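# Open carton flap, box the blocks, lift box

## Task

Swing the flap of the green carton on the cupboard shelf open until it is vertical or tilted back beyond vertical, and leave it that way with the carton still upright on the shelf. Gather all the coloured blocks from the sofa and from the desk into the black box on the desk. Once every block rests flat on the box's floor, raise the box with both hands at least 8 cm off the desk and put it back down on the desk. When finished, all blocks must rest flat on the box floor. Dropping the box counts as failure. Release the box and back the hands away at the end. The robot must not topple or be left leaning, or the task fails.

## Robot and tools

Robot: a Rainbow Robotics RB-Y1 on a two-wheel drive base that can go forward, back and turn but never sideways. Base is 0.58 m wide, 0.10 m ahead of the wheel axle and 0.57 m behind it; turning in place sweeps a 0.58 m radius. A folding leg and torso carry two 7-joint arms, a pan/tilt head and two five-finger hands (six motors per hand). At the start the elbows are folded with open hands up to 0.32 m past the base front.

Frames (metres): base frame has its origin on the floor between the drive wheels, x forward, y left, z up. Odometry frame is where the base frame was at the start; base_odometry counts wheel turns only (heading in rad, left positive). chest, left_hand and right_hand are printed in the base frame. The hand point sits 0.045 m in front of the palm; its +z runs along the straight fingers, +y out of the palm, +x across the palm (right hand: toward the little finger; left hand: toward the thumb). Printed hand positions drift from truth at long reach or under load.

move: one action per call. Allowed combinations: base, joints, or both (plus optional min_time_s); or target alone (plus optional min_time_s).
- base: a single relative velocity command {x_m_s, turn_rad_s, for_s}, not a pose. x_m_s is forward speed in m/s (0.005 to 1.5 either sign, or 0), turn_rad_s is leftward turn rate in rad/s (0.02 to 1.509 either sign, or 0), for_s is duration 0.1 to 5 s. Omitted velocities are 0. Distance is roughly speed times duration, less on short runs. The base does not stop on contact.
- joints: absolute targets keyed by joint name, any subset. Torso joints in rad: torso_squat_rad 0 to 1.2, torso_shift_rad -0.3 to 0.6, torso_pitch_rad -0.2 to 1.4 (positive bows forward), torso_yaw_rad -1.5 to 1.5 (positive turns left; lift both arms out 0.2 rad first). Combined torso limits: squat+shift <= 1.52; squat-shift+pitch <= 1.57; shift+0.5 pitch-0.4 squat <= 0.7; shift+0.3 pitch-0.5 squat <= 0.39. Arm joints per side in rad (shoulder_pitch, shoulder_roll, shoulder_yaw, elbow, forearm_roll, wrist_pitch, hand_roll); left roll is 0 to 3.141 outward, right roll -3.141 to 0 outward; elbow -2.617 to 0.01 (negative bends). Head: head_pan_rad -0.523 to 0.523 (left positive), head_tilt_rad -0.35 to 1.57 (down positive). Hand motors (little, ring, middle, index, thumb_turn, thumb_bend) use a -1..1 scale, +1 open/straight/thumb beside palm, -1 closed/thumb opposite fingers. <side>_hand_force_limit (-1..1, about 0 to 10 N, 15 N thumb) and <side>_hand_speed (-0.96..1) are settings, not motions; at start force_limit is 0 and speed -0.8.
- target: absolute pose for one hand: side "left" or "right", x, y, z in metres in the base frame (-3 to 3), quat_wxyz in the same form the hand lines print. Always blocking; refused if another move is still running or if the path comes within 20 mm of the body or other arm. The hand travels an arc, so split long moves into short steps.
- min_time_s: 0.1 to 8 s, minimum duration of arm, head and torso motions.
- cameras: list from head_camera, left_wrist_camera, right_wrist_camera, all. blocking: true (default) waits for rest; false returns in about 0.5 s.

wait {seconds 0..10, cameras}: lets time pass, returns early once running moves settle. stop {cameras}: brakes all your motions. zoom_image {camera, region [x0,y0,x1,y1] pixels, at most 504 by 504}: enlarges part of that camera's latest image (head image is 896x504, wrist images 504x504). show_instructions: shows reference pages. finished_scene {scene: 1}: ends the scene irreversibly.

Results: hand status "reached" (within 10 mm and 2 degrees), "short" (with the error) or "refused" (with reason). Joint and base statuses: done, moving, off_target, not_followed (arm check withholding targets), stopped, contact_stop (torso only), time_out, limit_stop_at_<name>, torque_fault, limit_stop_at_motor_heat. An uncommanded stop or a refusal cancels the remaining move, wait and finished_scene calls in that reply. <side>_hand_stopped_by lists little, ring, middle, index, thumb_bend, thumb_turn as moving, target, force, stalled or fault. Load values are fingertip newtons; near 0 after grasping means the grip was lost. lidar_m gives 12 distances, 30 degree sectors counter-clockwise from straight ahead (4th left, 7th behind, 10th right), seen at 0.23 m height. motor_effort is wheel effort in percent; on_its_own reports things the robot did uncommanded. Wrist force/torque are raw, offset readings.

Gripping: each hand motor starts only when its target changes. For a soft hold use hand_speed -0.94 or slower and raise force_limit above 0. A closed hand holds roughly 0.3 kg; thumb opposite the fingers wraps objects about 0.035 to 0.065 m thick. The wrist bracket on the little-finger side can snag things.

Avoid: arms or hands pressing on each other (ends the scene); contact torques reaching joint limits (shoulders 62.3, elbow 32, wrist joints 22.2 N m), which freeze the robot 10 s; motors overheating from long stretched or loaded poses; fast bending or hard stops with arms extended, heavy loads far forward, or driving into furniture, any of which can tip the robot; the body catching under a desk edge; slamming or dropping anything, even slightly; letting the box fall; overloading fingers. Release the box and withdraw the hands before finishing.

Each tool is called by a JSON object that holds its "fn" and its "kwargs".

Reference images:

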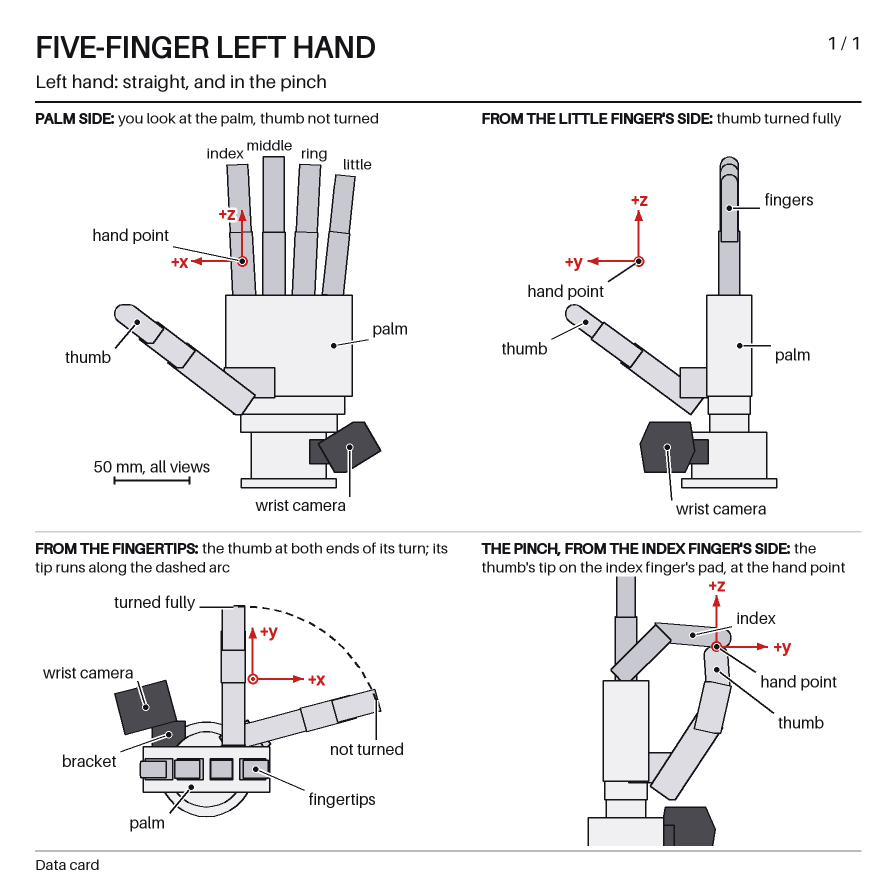

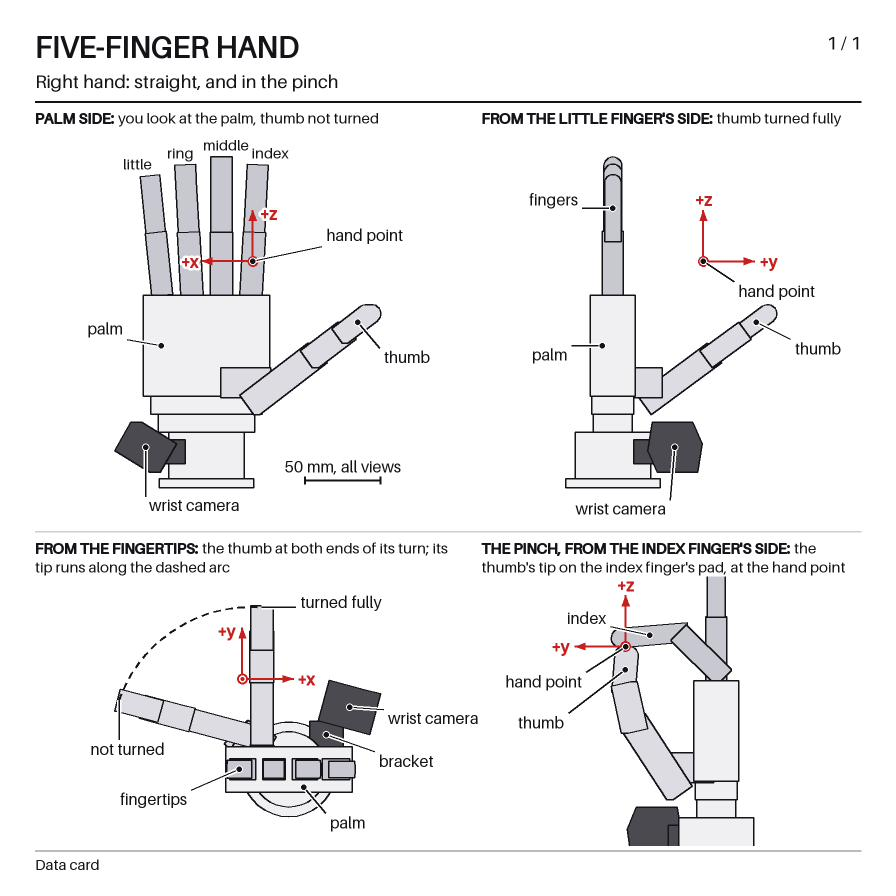

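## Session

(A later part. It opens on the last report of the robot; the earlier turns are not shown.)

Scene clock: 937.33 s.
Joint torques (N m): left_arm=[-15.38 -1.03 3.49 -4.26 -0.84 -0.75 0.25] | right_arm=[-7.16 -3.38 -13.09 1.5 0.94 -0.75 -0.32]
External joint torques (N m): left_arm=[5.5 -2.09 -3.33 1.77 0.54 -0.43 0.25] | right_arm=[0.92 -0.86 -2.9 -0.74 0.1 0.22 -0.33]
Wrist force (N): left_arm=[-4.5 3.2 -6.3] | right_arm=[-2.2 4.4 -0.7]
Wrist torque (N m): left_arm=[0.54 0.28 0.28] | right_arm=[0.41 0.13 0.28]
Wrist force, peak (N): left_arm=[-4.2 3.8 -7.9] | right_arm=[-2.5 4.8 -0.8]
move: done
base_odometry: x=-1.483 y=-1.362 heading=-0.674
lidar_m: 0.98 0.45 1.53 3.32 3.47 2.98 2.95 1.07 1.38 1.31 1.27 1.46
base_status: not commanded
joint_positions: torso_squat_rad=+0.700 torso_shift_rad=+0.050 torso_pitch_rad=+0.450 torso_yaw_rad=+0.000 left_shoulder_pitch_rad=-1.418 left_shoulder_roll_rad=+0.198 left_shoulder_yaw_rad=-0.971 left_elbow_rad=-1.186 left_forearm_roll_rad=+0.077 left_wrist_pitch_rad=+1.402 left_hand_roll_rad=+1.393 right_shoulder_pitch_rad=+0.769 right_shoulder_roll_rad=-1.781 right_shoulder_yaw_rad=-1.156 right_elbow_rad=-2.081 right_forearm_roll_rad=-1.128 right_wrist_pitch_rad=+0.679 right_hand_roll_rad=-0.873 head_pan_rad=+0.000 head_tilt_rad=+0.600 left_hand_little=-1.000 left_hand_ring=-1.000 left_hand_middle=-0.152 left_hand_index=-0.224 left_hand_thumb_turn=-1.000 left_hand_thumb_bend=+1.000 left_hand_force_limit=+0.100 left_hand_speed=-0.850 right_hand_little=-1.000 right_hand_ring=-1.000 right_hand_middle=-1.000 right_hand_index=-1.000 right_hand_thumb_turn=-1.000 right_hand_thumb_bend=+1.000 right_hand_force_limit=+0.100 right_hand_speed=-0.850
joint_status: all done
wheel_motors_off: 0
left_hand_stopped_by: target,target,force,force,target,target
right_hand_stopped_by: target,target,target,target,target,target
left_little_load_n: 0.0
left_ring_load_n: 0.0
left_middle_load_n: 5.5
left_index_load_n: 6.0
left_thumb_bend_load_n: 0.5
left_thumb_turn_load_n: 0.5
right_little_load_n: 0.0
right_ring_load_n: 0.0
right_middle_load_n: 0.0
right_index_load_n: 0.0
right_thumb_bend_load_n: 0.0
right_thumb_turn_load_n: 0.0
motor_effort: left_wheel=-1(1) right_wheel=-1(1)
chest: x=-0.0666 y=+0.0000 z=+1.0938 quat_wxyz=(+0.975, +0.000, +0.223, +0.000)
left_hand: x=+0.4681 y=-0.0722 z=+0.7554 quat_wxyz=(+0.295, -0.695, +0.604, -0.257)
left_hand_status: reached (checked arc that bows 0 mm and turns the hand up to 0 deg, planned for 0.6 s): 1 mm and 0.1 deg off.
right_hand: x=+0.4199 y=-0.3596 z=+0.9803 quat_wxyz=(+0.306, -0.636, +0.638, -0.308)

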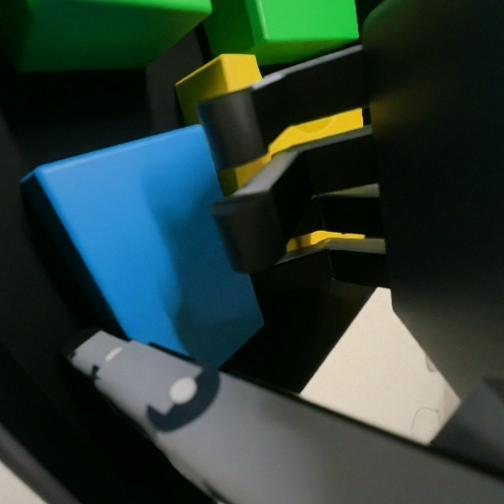

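{"fn": "move", "kwargs": {"target": {"side":"left","x":0.4677,"y":-0.072,"z":0.7555,"quat_wxyz":[0.29463,-0.69547,0.60434,-0.25602]}, "min_time_s": 0.5}}

{"fn": "move", "kwargs": {"joints": {"left_hand_middle":-0.10,"left_hand_index":-0.17}}}

{"fn": "move", "kwargs": {"joints": {"left_hand_middle":-0.04,"left_hand_index":-0.10}, "cameras": ["left_wrist_camera"]}}

Scene clock: 938.57 s.
Joint torques (N m): left_arm=[-18.59 0.02 6.88 -5.57 -1.06 -0.69 0] | right_arm=[-7.17 -3.24 -13.04 1.39 0.85 -0.73 -0.28]
External joint torques (N m): left_arm=[2.3 -1.04 0.07 0.46 0.33 -0.36 0.01] | right_arm=[0.92 -0.72 -2.86 -0.85 0.01 0.24 -0.28]
Wrist force (N): left_arm=[-4.6 4.7 -5.3] | right_arm=[-2.6 4.2 -0.6]
Wrist torque (N m): left_arm=[0.57 0.31 0.26] | right_arm=[0.34 0.20 0.24]
Wrist force, peak (N): left_arm=[-4.4 3.4 -6.6] | right_arm=[-2.5 4.6 -0.6]
move: done
base_odometry: x=-1.483 y=-1.362 heading=-0.674
lidar_m: 0.99 0.45 1.52 3.32 3.46 2.98 2.96 1.07 1.39 1.32 1.25 1.47
base_status: not commanded
joint_positions: torso_squat_rad=+0.700 torso_shift_rad=+0.050 torso_pitch_rad=+0.450 torso_yaw_rad=+0.000 left_shoulder_pitch_rad=-1.419 left_shoulder_roll_rad=+0.198 left_shoulder_yaw_rad=-0.971 left_elbow_rad=-1.186 left_forearm_roll_rad=+0.077 left_wrist_pitch_rad=+1.402 left_hand_roll_rad=+1.393 right_shoulder_pitch_rad=+0.769 right_shoulder_roll_rad=-1.781 right_shoulder_yaw_rad=-1.156 right_elbow_rad=-2.081 right_forearm_roll_rad=-1.128 right_wrist_pitch_rad=+0.679 right_hand_roll_rad=-0.873 head_pan_rad=+0.000 head_tilt_rad=+0.600 left_hand_little=-1.000 left_hand_ring=-1.000 left_hand_middle=-0.152 left_hand_index=-0.224 left_hand_thumb_turn=-1.000 left_hand_thumb_bend=+1.000 left_hand_force_limit=+0.100 left_hand_speed=-0.850 right_hand_little=-1.000 right_hand_ring=-1.000 right_hand_middle=-1.000 right_hand_index=-1.000 right_hand_thumb_turn=-1.000 right_hand_thumb_bend=+1.000 right_hand_force_limit=+0.100 right_hand_speed=-0.850
joint_status: all done
wheel_motors_off: 0
left_hand_stopped_by: target,target,force,force,target,target
right_hand_stopped_by: target,target,target,target,target,target
left_little_load_n: 0.0
left_ring_load_n: 0.0
left_middle_load_n: 5.0
left_index_load_n: 6.0
left_thumb_bend_load_n: 0.5
left_thumb_turn_load_n: 0.0
right_little_load_n: 0.0
right_ring_load_n: 0.0
right_middle_load_n: 0.0
right_index_load_n: 0.0
right_thumb_bend_load_n: 0.0
right_thumb_turn_load_n: 0.0
motor_effort: left_wheel=-1(1) right_wheel=-1(2)
chest: x=-0.0666 y=+0.0000 z=+1.0938 quat_wxyz=(+0.975, +0.000, +0.223, +0.000)
left_hand: x=+0.4683 y=-0.0723 z=+0.7555 quat_wxyz=(+0.295, -0.695, +0.604, -0.257)
left_hand_status: reached (checked arc that bows 0 mm and turns the hand up to 0 deg, planned for 0.5 s): 1 mm and 0.1 deg off.
right_hand: x=+0.4199 y=-0.3596 z=+0.9803 quat_wxyz=(+0.306, -0.636, +0.638, -0.308)
pictures: none

Scene clock: 939.17 s.
Joint torques (N m): left_arm=[-18.29 -0.23 7.02 -5.37 -1.15 -0.66 0.05] | right_arm=[-7.07 -3.22 -12.97 1.47 0.9 -0.75 -0.24]
External joint torques (N m): left_arm=[2.6 -1.29 0.2 0.66 0.24 -0.33 0.06] | right_arm=[1.01 -0.71 -2.78 -0.77 0.06 0.22 -0.24]
Wrist force (N): left_arm=[-4.0 6.6 -3.2] | right_arm=[-2.3 4.2 -0.6]
Wrist torque (N m): left_arm=[0.69 0.31 0.23] | right_arm=[0.35 0.16 0.26]
Wrist force, peak (N): left_arm=[-4.4 4.1 -7.3] | right_arm=[-2.3 4.7 -0.7]
move: done
base_odometry: x=-1.483 y=-1.362 heading=-0.674
lidar_m: 0.98 0.44 1.52 3.30 3.47 2.99 2.96 1.09 1.38 1.32 1.28 1.46
base_status: not commanded
joint_positions: torso_squat_rad=+0.700 torso_shift_rad=+0.050 torso_pitch_rad=+0.450 torso_yaw_rad=+0.000 left_shoulder_pitch_rad=-1.419 left_shoulder_roll_rad=+0.198 left_shoulder_yaw_rad=-0.971 left_elbow_rad=-1.186 left_forearm_roll_rad=+0.077 left_wrist_pitch_rad=+1.402 left_hand_roll_rad=+1.393 right_shoulder_pitch_rad=+0.769 right_shoulder_roll_rad=-1.781 right_shoulder_yaw_rad=-1.156 right_elbow_rad=-2.081 right_forearm_roll_rad=-1.128 right_wrist_pitch_rad=+0.679 right_hand_roll_rad=-0.873 head_pan_rad=+0.000 head_tilt_rad=+0.600 left_hand_little=-1.000 left_hand_ring=-1.000 left_hand_middle=-0.100 left_hand_index=-0.170 left_hand_thumb_turn=-1.000 left_hand_thumb_bend=+1.000 left_hand_force_limit=+0.100 left_hand_speed=-0.850 right_hand_little=-1.000 right_hand_ring=-1.000 right_hand_middle=-1.000 right_hand_index=-1.000 right_hand_thumb_turn=-1.000 right_hand_thumb_bend=+1.000 right_hand_force_limit=+0.100 right_hand_speed=-0.850
joint_status: all done
wheel_motors_off: 0
left_hand_stopped_by: target,target,target,target,target,target
right_hand_stopped_by: target,target,target,target,target,target
left_little_load_n: 0.0
left_ring_load_n: 0.0
left_middle_load_n: 0.0
left_index_load_n: 0.0
left_thumb_bend_load_n: 0.0
left_thumb_turn_load_n: 0.0
right_little_load_n: 0.0
right_ring_load_n: 0.0
right_middle_load_n: 0.0
right_index_load_n: 0.0
right_thumb_bend_load_n: 0.0
right_thumb_turn_load_n: 0.0
motor_effort: left_wheel=-1(2) right_wheel=-1(1)
chest: x=-0.0666 y=+0.0000 z=+1.0938 quat_wxyz=(+0.975, +0.000, +0.223, +0.000)
left_hand: x=+0.4683 y=-0.0723 z=+0.7556 quat_wxyz=(+0.295, -0.695, +0.604, -0.257)
right_hand: x=+0.4199 y=-0.3596 z=+0.9803 quat_wxyz=(+0.306, -0.636, +0.638, -0.308)
pictures: none

Scene clock: 939.83 s.
Joint torques (N m): left_arm=[-18.34 0.1 7.23 -5.39 -1.24 -0.68 0.05] | right_arm=[-7.24 -3.43 -12.85 1.46 0.96 -0.81 -0.26]
External joint torques (N m): left_arm=[2.55 -0.96 0.42 0.64 0.15 -0.35 0.06] | right_arm=[0.85 -0.91 -2.67 -0.78 0.12 0.16 -0.26]
Wrist force (N): left_arm=[-3.9 6.6 -3.3] | right_arm=[-2.3 4.6 -0.4]
Wrist torque (N m): left_arm=[0.71 0.31 0.24] | right_arm=[0.41 0.14 0.29]
Wrist force, peak (N): left_arm=[-4.0 6.9 -3.2] | right_arm=[-2.4 4.8 -0.9]
move: done
base_odometry: x=-1.483 y=-1.362 heading=-0.674
lidar_m: 0.97 0.44 1.51 3.31 3.47 2.98 2.98 1.09 1.39 1.31 1.27 1.46
base_status: not commanded
joint_positions: torso_squat_rad=+0.700 torso_shift_rad=+0.050 torso_pitch_rad=+0.450 torso_yaw_rad=+0.000 left_shoulder_pitch_rad=-1.419 left_shoulder_roll_rad=+0.198 left_shoulder_yaw_rad=-0.971 left_elbow_rad=-1.186 left_forearm_roll_rad=+0.077 left_wrist_pitch_rad=+1.402 left_hand_roll_rad=+1.393 right_shoulder_pitch_rad=+0.769 right_shoulder_roll_rad=-1.781 right_shoulder_yaw_rad=-1.156 right_elbow_rad=-2.081 right_forearm_roll_rad=-1.128 right_wrist_pitch_rad=+0.679 right_hand_roll_rad=-0.873 head_pan_rad=+0.000 head_tilt_rad=+0.600 left_hand_little=-1.000 left_hand_ring=-1.000 left_hand_middle=-0.040 left_hand_index=-0.100 left_hand_thumb_turn=-1.000 left_hand_thumb_bend=+1.000 left_hand_force_limit=+0.100 left_hand_speed=-0.850 right_hand_little=-1.000 right_hand_ring=-1.000 right_hand_middle=-1.000 right_hand_index=-1.000 right_hand_thumb_turn=-1.000 right_hand_thumb_bend=+1.000 right_hand_force_limit=+0.100 right_hand_speed=-0.850
joint_status: all done
wheel_motors_off: 0
left_hand_stopped_by: target,target,target,target,target,target
right_hand_stopped_by: target,target,target,target,target,target
left_little_load_n: 0.0
left_ring_load_n: 0.0
left_middle_load_n: 0.0
left_index_load_n: 0.0
left_thumb_bend_load_n: 0.0
left_thumb_turn_load_n: 0.0
right_little_load_n: 0.0
right_ring_load_n: 0.5
right_middle_load_n: 0.0
right_index_load_n: 0.0
right_thumb_bend_load_n: 0.0
right_thumb_turn_load_n: 0.0
motor_effort: left_wheel=-1(1) right_wheel=-1(1)
chest: x=-0.0666 y=+0.0000 z=+1.0938 quat_wxyz=(+0.975, +0.000, +0.223, +0.000)
left_hand: x=+0.4683 y=-0.0723 z=+0.7556 quat_wxyz=(+0.295, -0.695, +0.604, -0.257)
right_hand: x=+0.4199 y=-0.3596 z=+0.9803 quat_wxyz=(+0.306, -0.636, +0.638, -0.308)

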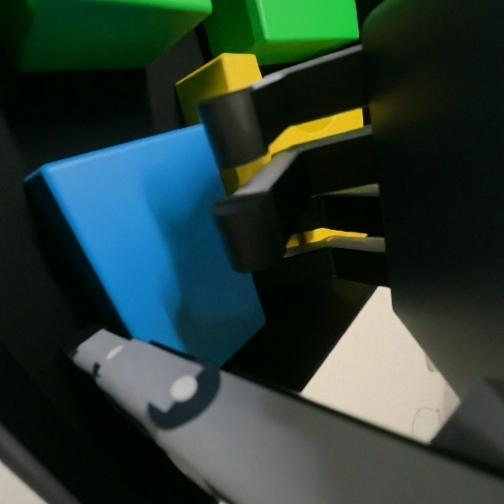

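{"fn": "move", "kwargs": {"joints": {"left_hand_middle":-0.01,"left_hand_index":-0.06}}}

{"fn": "move", "kwargs": {"target": {"side":"left","x":0.4682,"y":-0.072,"z":0.765,"quat_wxyz":[0.29463,-0.69547,0.60434,-0.25602]}, "min_time_s": 1.0, "cameras": ["left_wrist_camera"]}}

Scene clock: 940.80 s.
Joint torques (N m): left_arm=[-18.33 -0.19 7.13 -5.13 -1.18 -0.64 -0.07] | right_arm=[-7.06 -3.3 -13.31 1.48 0.86 -0.76 -0.23]
External joint torques (N m): left_arm=[2.57 -1.26 0.31 0.9 0.21 -0.31 -0.06] | right_arm=[1.02 -0.78 -3.13 -0.76 0.02 0.21 -0.23]
Wrist force (N): left_arm=[-3.8 4.5 -6.3] | right_arm=[-2.5 4.4 -0.8]
Wrist torque (N m): left_arm=[0.73 0.24 0.29] | right_arm=[0.40 0.19 0.25]
Wrist force, peak (N): left_arm=[-4.2 6.2 -5.9] | right_arm=[-2.6 4.6 -0.9]
move: done
base_odometry: x=-1.483 y=-1.362 heading=-0.674
lidar_m: 0.97 0.44 1.53 3.31 3.47 2.99 2.97 1.10 1.37 1.32 1.26 1.45
base_status: not commanded
joint_positions: torso_squat_rad=+0.700 torso_shift_rad=+0.050 torso_pitch_rad=+0.450 torso_yaw_rad=+0.000 left_shoulder_pitch_rad=-1.419 left_shoulder_roll_rad=+0.198 left_shoulder_yaw_rad=-0.971 left_elbow_rad=-1.186 left_forearm_roll_rad=+0.077 left_wrist_pitch_rad=+1.402 left_hand_roll_rad=+1.393 right_shoulder_pitch_rad=+0.769 right_shoulder_roll_rad=-1.781 right_shoulder_yaw_rad=-1.156 right_elbow_rad=-2.081 right_forearm_roll_rad=-1.128 right_wrist_pitch_rad=+0.679 right_hand_roll_rad=-0.873 head_pan_rad=+0.000 head_tilt_rad=+0.600 left_hand_little=-1.000 left_hand_ring=-1.000 left_hand_middle=-0.011 left_hand_index=-0.060 left_hand_thumb_turn=-1.000 left_hand_thumb_bend=+1.000 left_hand_force_limit=+0.100 left_hand_speed=-0.850 right_hand_little=-1.000 right_hand_ring=-1.000 right_hand_middle=-1.000 right_hand_index=-1.000 right_hand_thumb_turn=-1.000 right_hand_thumb_bend=+1.000 right_hand_force_limit=+0.100 right_hand_speed=-0.850
joint_status: all done
wheel_motors_off: 0
left_hand_stopped_by: target,target,target,target,target,target
right_hand_stopped_by: target,target,target,target,target,target
left_little_load_n: 0.0
left_ring_load_n: 0.0
left_middle_load_n: -2.5
left_index_load_n: 0.0
left_thumb_bend_load_n: 0.0
left_thumb_turn_load_n: 0.0
right_little_load_n: 0.0
right_ring_load_n: 0.0
right_middle_load_n: 0.0
right_index_load_n: 0.0
right_thumb_bend_load_n: 0.0
right_thumb_turn_load_n: 0.0
motor_effort: left_wheel=-1(1) right_wheel=-1(2)
chest: x=-0.0667 y=+0.0000 z=+1.0938 quat_wxyz=(+0.975, +0.000, +0.223, +0.000)
left_hand: x=+0.4683 y=-0.0723 z=+0.7556 quat_wxyz=(+0.295, -0.695, +0.604, -0.257)
right_hand: x=+0.4199 y=-0.3596 z=+0.9803 quat_wxyz=(+0.306, -0.636, +0.638, -0.308)
pictures: none

Scene clock: 942.13 s.
Joint torques (N m): left_arm=[-19.79 0.92 8.52 -6.27 -1.18 -0.28 -0.46] | right_arm=[-7.17 -3.42 -13.04 1.53 0.92 -0.68 -0.27]
External joint torques (N m): left_arm=[1.18 -0.29 1.57 -0.26 0.21 0.06 -0.45] | right_arm=[0.91 -0.9 -2.85 -0.71 0.08 0.29 -0.27]
Wrist force (N): left_arm=[-4.0 6.8 -3.0] | right_arm=[-2.5 4.4 -0.8]
Wrist torque (N m): left_arm=[0.72 0.33 0.09] | right_arm=[0.40 0.20 0.22]
Wrist force, peak (N): left_arm=[-4.0 4.7 -6.2] | right_arm=[-2.6 4.5 -0.7]
move: done
base_odometry: x=-1.483 y=-1.362 heading=-0.674
lidar_m: 0.99 0.44 1.53 3.32 3.45 2.97 2.96 1.08 1.38 1.32 1.27 1.46
base_status: not commanded
joint_positions: torso_squat_rad=+0.700 torso_shift_rad=+0.050 torso_pitch_rad=+0.450 torso_yaw_rad=+0.000 left_shoulder_pitch_rad=-1.429 left_shoulder_roll_rad=+0.206 left_shoulder_yaw_rad=-0.961 left_elbow_rad=-1.209 left_forearm_roll_rad=+0.089 left_wrist_pitch_rad=+1.427 left_hand_roll_rad=+1.381 right_shoulder_pitch_rad=+0.769 right_shoulder_roll_rad=-1.781 right_shoulder_yaw_rad=-1.156 right_elbow_rad=-2.081 right_forearm_roll_rad=-1.128 right_wrist_pitch_rad=+0.679 right_hand_roll_rad=-0.873 head_pan_rad=+0.000 head_tilt_rad=+0.600 left_hand_little=-1.000 left_hand_ring=-1.000 left_hand_middle=-0.011 left_hand_index=-0.060 left_hand_thumb_turn=-1.000 left_hand_thumb_bend=+1.000 left_hand_force_limit=+0.100 left_hand_speed=-0.850 right_hand_little=-1.000 right_hand_ring=-1.000 right_hand_middle=-1.000 right_hand_index=-1.000 right_hand_thumb_turn=-1.000 right_hand_thumb_bend=+1.000 right_hand_force_limit=+0.100 right_hand_speed=-0.850
joint_status: all done
wheel_motors_off: 0
left_hand_stopped_by: target,target,target,target,target,target
right_hand_stopped_by: target,target,target,target,target,target
left_little_load_n: 0.0
left_ring_load_n: 0.0
left_middle_load_n: 0.0
left_index_load_n: 0.0
left_thumb_bend_load_n: 0.0
left_thumb_turn_load_n: 0.0
right_little_load_n: 0.0
right_ring_load_n: 0.0
right_middle_load_n: 0.0
right_index_load_n: 0.0
right_thumb_bend_load_n: 0.0
right_thumb_turn_load_n: 0.0
motor_effort: left_wheel=-1(1) right_wheel=-1(1)
chest: x=-0.0667 y=+0.0000 z=+1.0938 quat_wxyz=(+0.975, +0.000, +0.223, +0.000)
left_hand: x=+0.4683 y=-0.0723 z=+0.7646 quat_wxyz=(+0.295, -0.695, +0.604, -0.256)
left_hand_status: reached (checked arc that bows 1 mm and turns the hand up to 0 deg, planned for 1.0 s): 1 mm and 0.0 deg off.
right_hand: x=+0.4199 y=-0.3596 z=+0.9803 quat_wxyz=(+0.306, -0.636, +0.638, -0.308)

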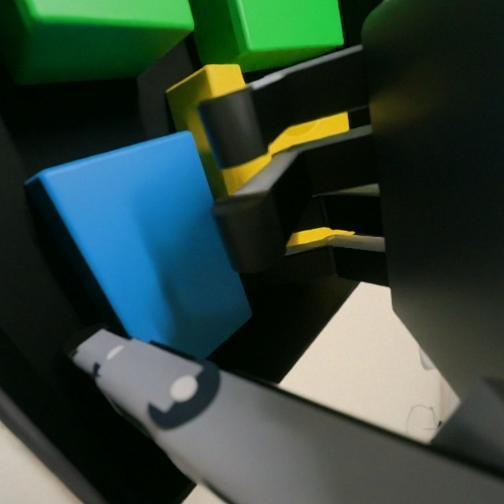

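{"fn": "move", "kwargs": {"target": {"side":"left","x":0.4684,"y":-0.072,"z":0.785,"quat_wxyz":[0.29463,-0.69547,0.60434,-0.25602]}, "min_time_s": 1.2, "cameras": ["left_wrist_camera"]}}

{"fn": "move", "kwargs": {"target": {"side":"left","x":0.4684,"y":-0.066,"z":0.86,"quat_wxyz":[0.29463,-0.69547,0.60434,-0.25602]}, "min_time_s": 1.5}}

{"fn": "move", "kwargs": {"target": {"side":"left","x":0.44,"y":0.06,"z":0.92,"quat_wxyz":[0.29463,-0.69547,0.60434,-0.25602]}, "min_time_s": 1.5}}

{"fn": "move", "kwargs": {"target": {"side":"left","x":0.393,"y":0.26,"z":0.93,"quat_wxyz":[0.377,-0.597,0.599,-0.378]}, "min_time_s": 1.5, "cameras": ["head_camera"]}}

Scene clock: 944.90 s.
Joint torques (N m): left_arm=[-20.2 1.08 8.8 -6.16 -1.07 -0.19 -0.5] | right_arm=[-7.19 -3.47 -13.13 1.47 0.91 -0.74 -0.27]
External joint torques (N m): left_arm=[0.9 -0.44 1.58 -0.21 0.33 0.18 -0.5] | right_arm=[0.89 -0.95 -2.95 -0.77 0.07 0.23 -0.28]
Wrist force (N): left_arm=[-3.9 6.6 -3.2] | right_arm=[-2.7 4.6 -0.6]
Wrist torque (N m): left_arm=[0.71 0.32 0.10] | right_arm=[0.44 0.22 0.26]
Wrist force, peak (N): left_arm=[-3.9 6.9 -3.2] | right_arm=[-2.7 4.7 -0.8]
move: done
base_odometry: x=-1.483 y=-1.362 heading=-0.674
lidar_m: 0.98 0.46 1.50 3.32 3.46 2.97 2.96 1.09 1.38 1.32 1.27 1.45
base_status: not commanded
joint_positions: torso_squat_rad=+0.700 torso_shift_rad=+0.050 torso_pitch_rad=+0.450 torso_yaw_rad=+0.000 left_shoulder_pitch_rad=-1.450 left_shoulder_roll_rad=+0.223 left_shoulder_yaw_rad=-0.939 left_elbow_rad=-1.262 left_forearm_roll_rad=+0.111 left_wrist_pitch_rad=+1.481 left_hand_roll_rad=+1.359 right_shoulder_pitch_rad=+0.769 right_shoulder_roll_rad=-1.781 right_shoulder_yaw_rad=-1.156 right_elbow_rad=-2.081 right_forearm_roll_rad=-1.128 right_wrist_pitch_rad=+0.679 right_hand_roll_rad=-0.873 head_pan_rad=+0.000 head_tilt_rad=+0.600 left_hand_little=-1.000 left_hand_ring=-1.000 left_hand_middle=-0.011 left_hand_index=-0.060 left_hand_thumb_turn=-1.000 left_hand_thumb_bend=+1.000 left_hand_force_limit=+0.100 left_hand_speed=-0.850 right_hand_little=-1.000 right_hand_ring=-1.000 right_hand_middle=-1.000 right_hand_index=-1.000 right_hand_thumb_turn=-1.000 right_hand_thumb_bend=+1.000 right_hand_force_limit=+0.100 right_hand_speed=-0.850
joint_status: all done
wheel_motors_off: 0
left_hand_stopped_by: target,target,target,target,target,target
right_hand_stopped_by: target,target,target,target,target,target
left_little_load_n: 0.0
left_ring_load_n: 0.0
left_middle_load_n: 0.0
left_index_load_n: 0.0
left_thumb_bend_load_n: 0.0
left_thumb_turn_load_n: 0.0
right_little_load_n: 0.0
right_ring_load_n: 0.0
right_middle_load_n: 0.0
right_index_load_n: 0.0
right_thumb_bend_load_n: 0.0
right_thumb_turn_load_n: 0.0
motor_effort: left_wheel=-1(1) right_wheel=-1(1)
chest: x=-0.0667 y=+0.0000 z=+1.0938 quat_wxyz=(+0.975, +0.000, +0.223, +0.000)
left_hand: x=+0.4683 y=-0.0721 z=+0.7849 quat_wxyz=(+0.294, -0.695, +0.604, -0.256)
left_hand_status: reached (checked arc that bows 2 mm and turns the hand up to 0 deg, planned for 1.2 s): 0 mm and 0.0 deg off.
right_hand: x=+0.4199 y=-0.3596 z=+0.9803 quat_wxyz=(+0.306, -0.636, +0.638, -0.308)

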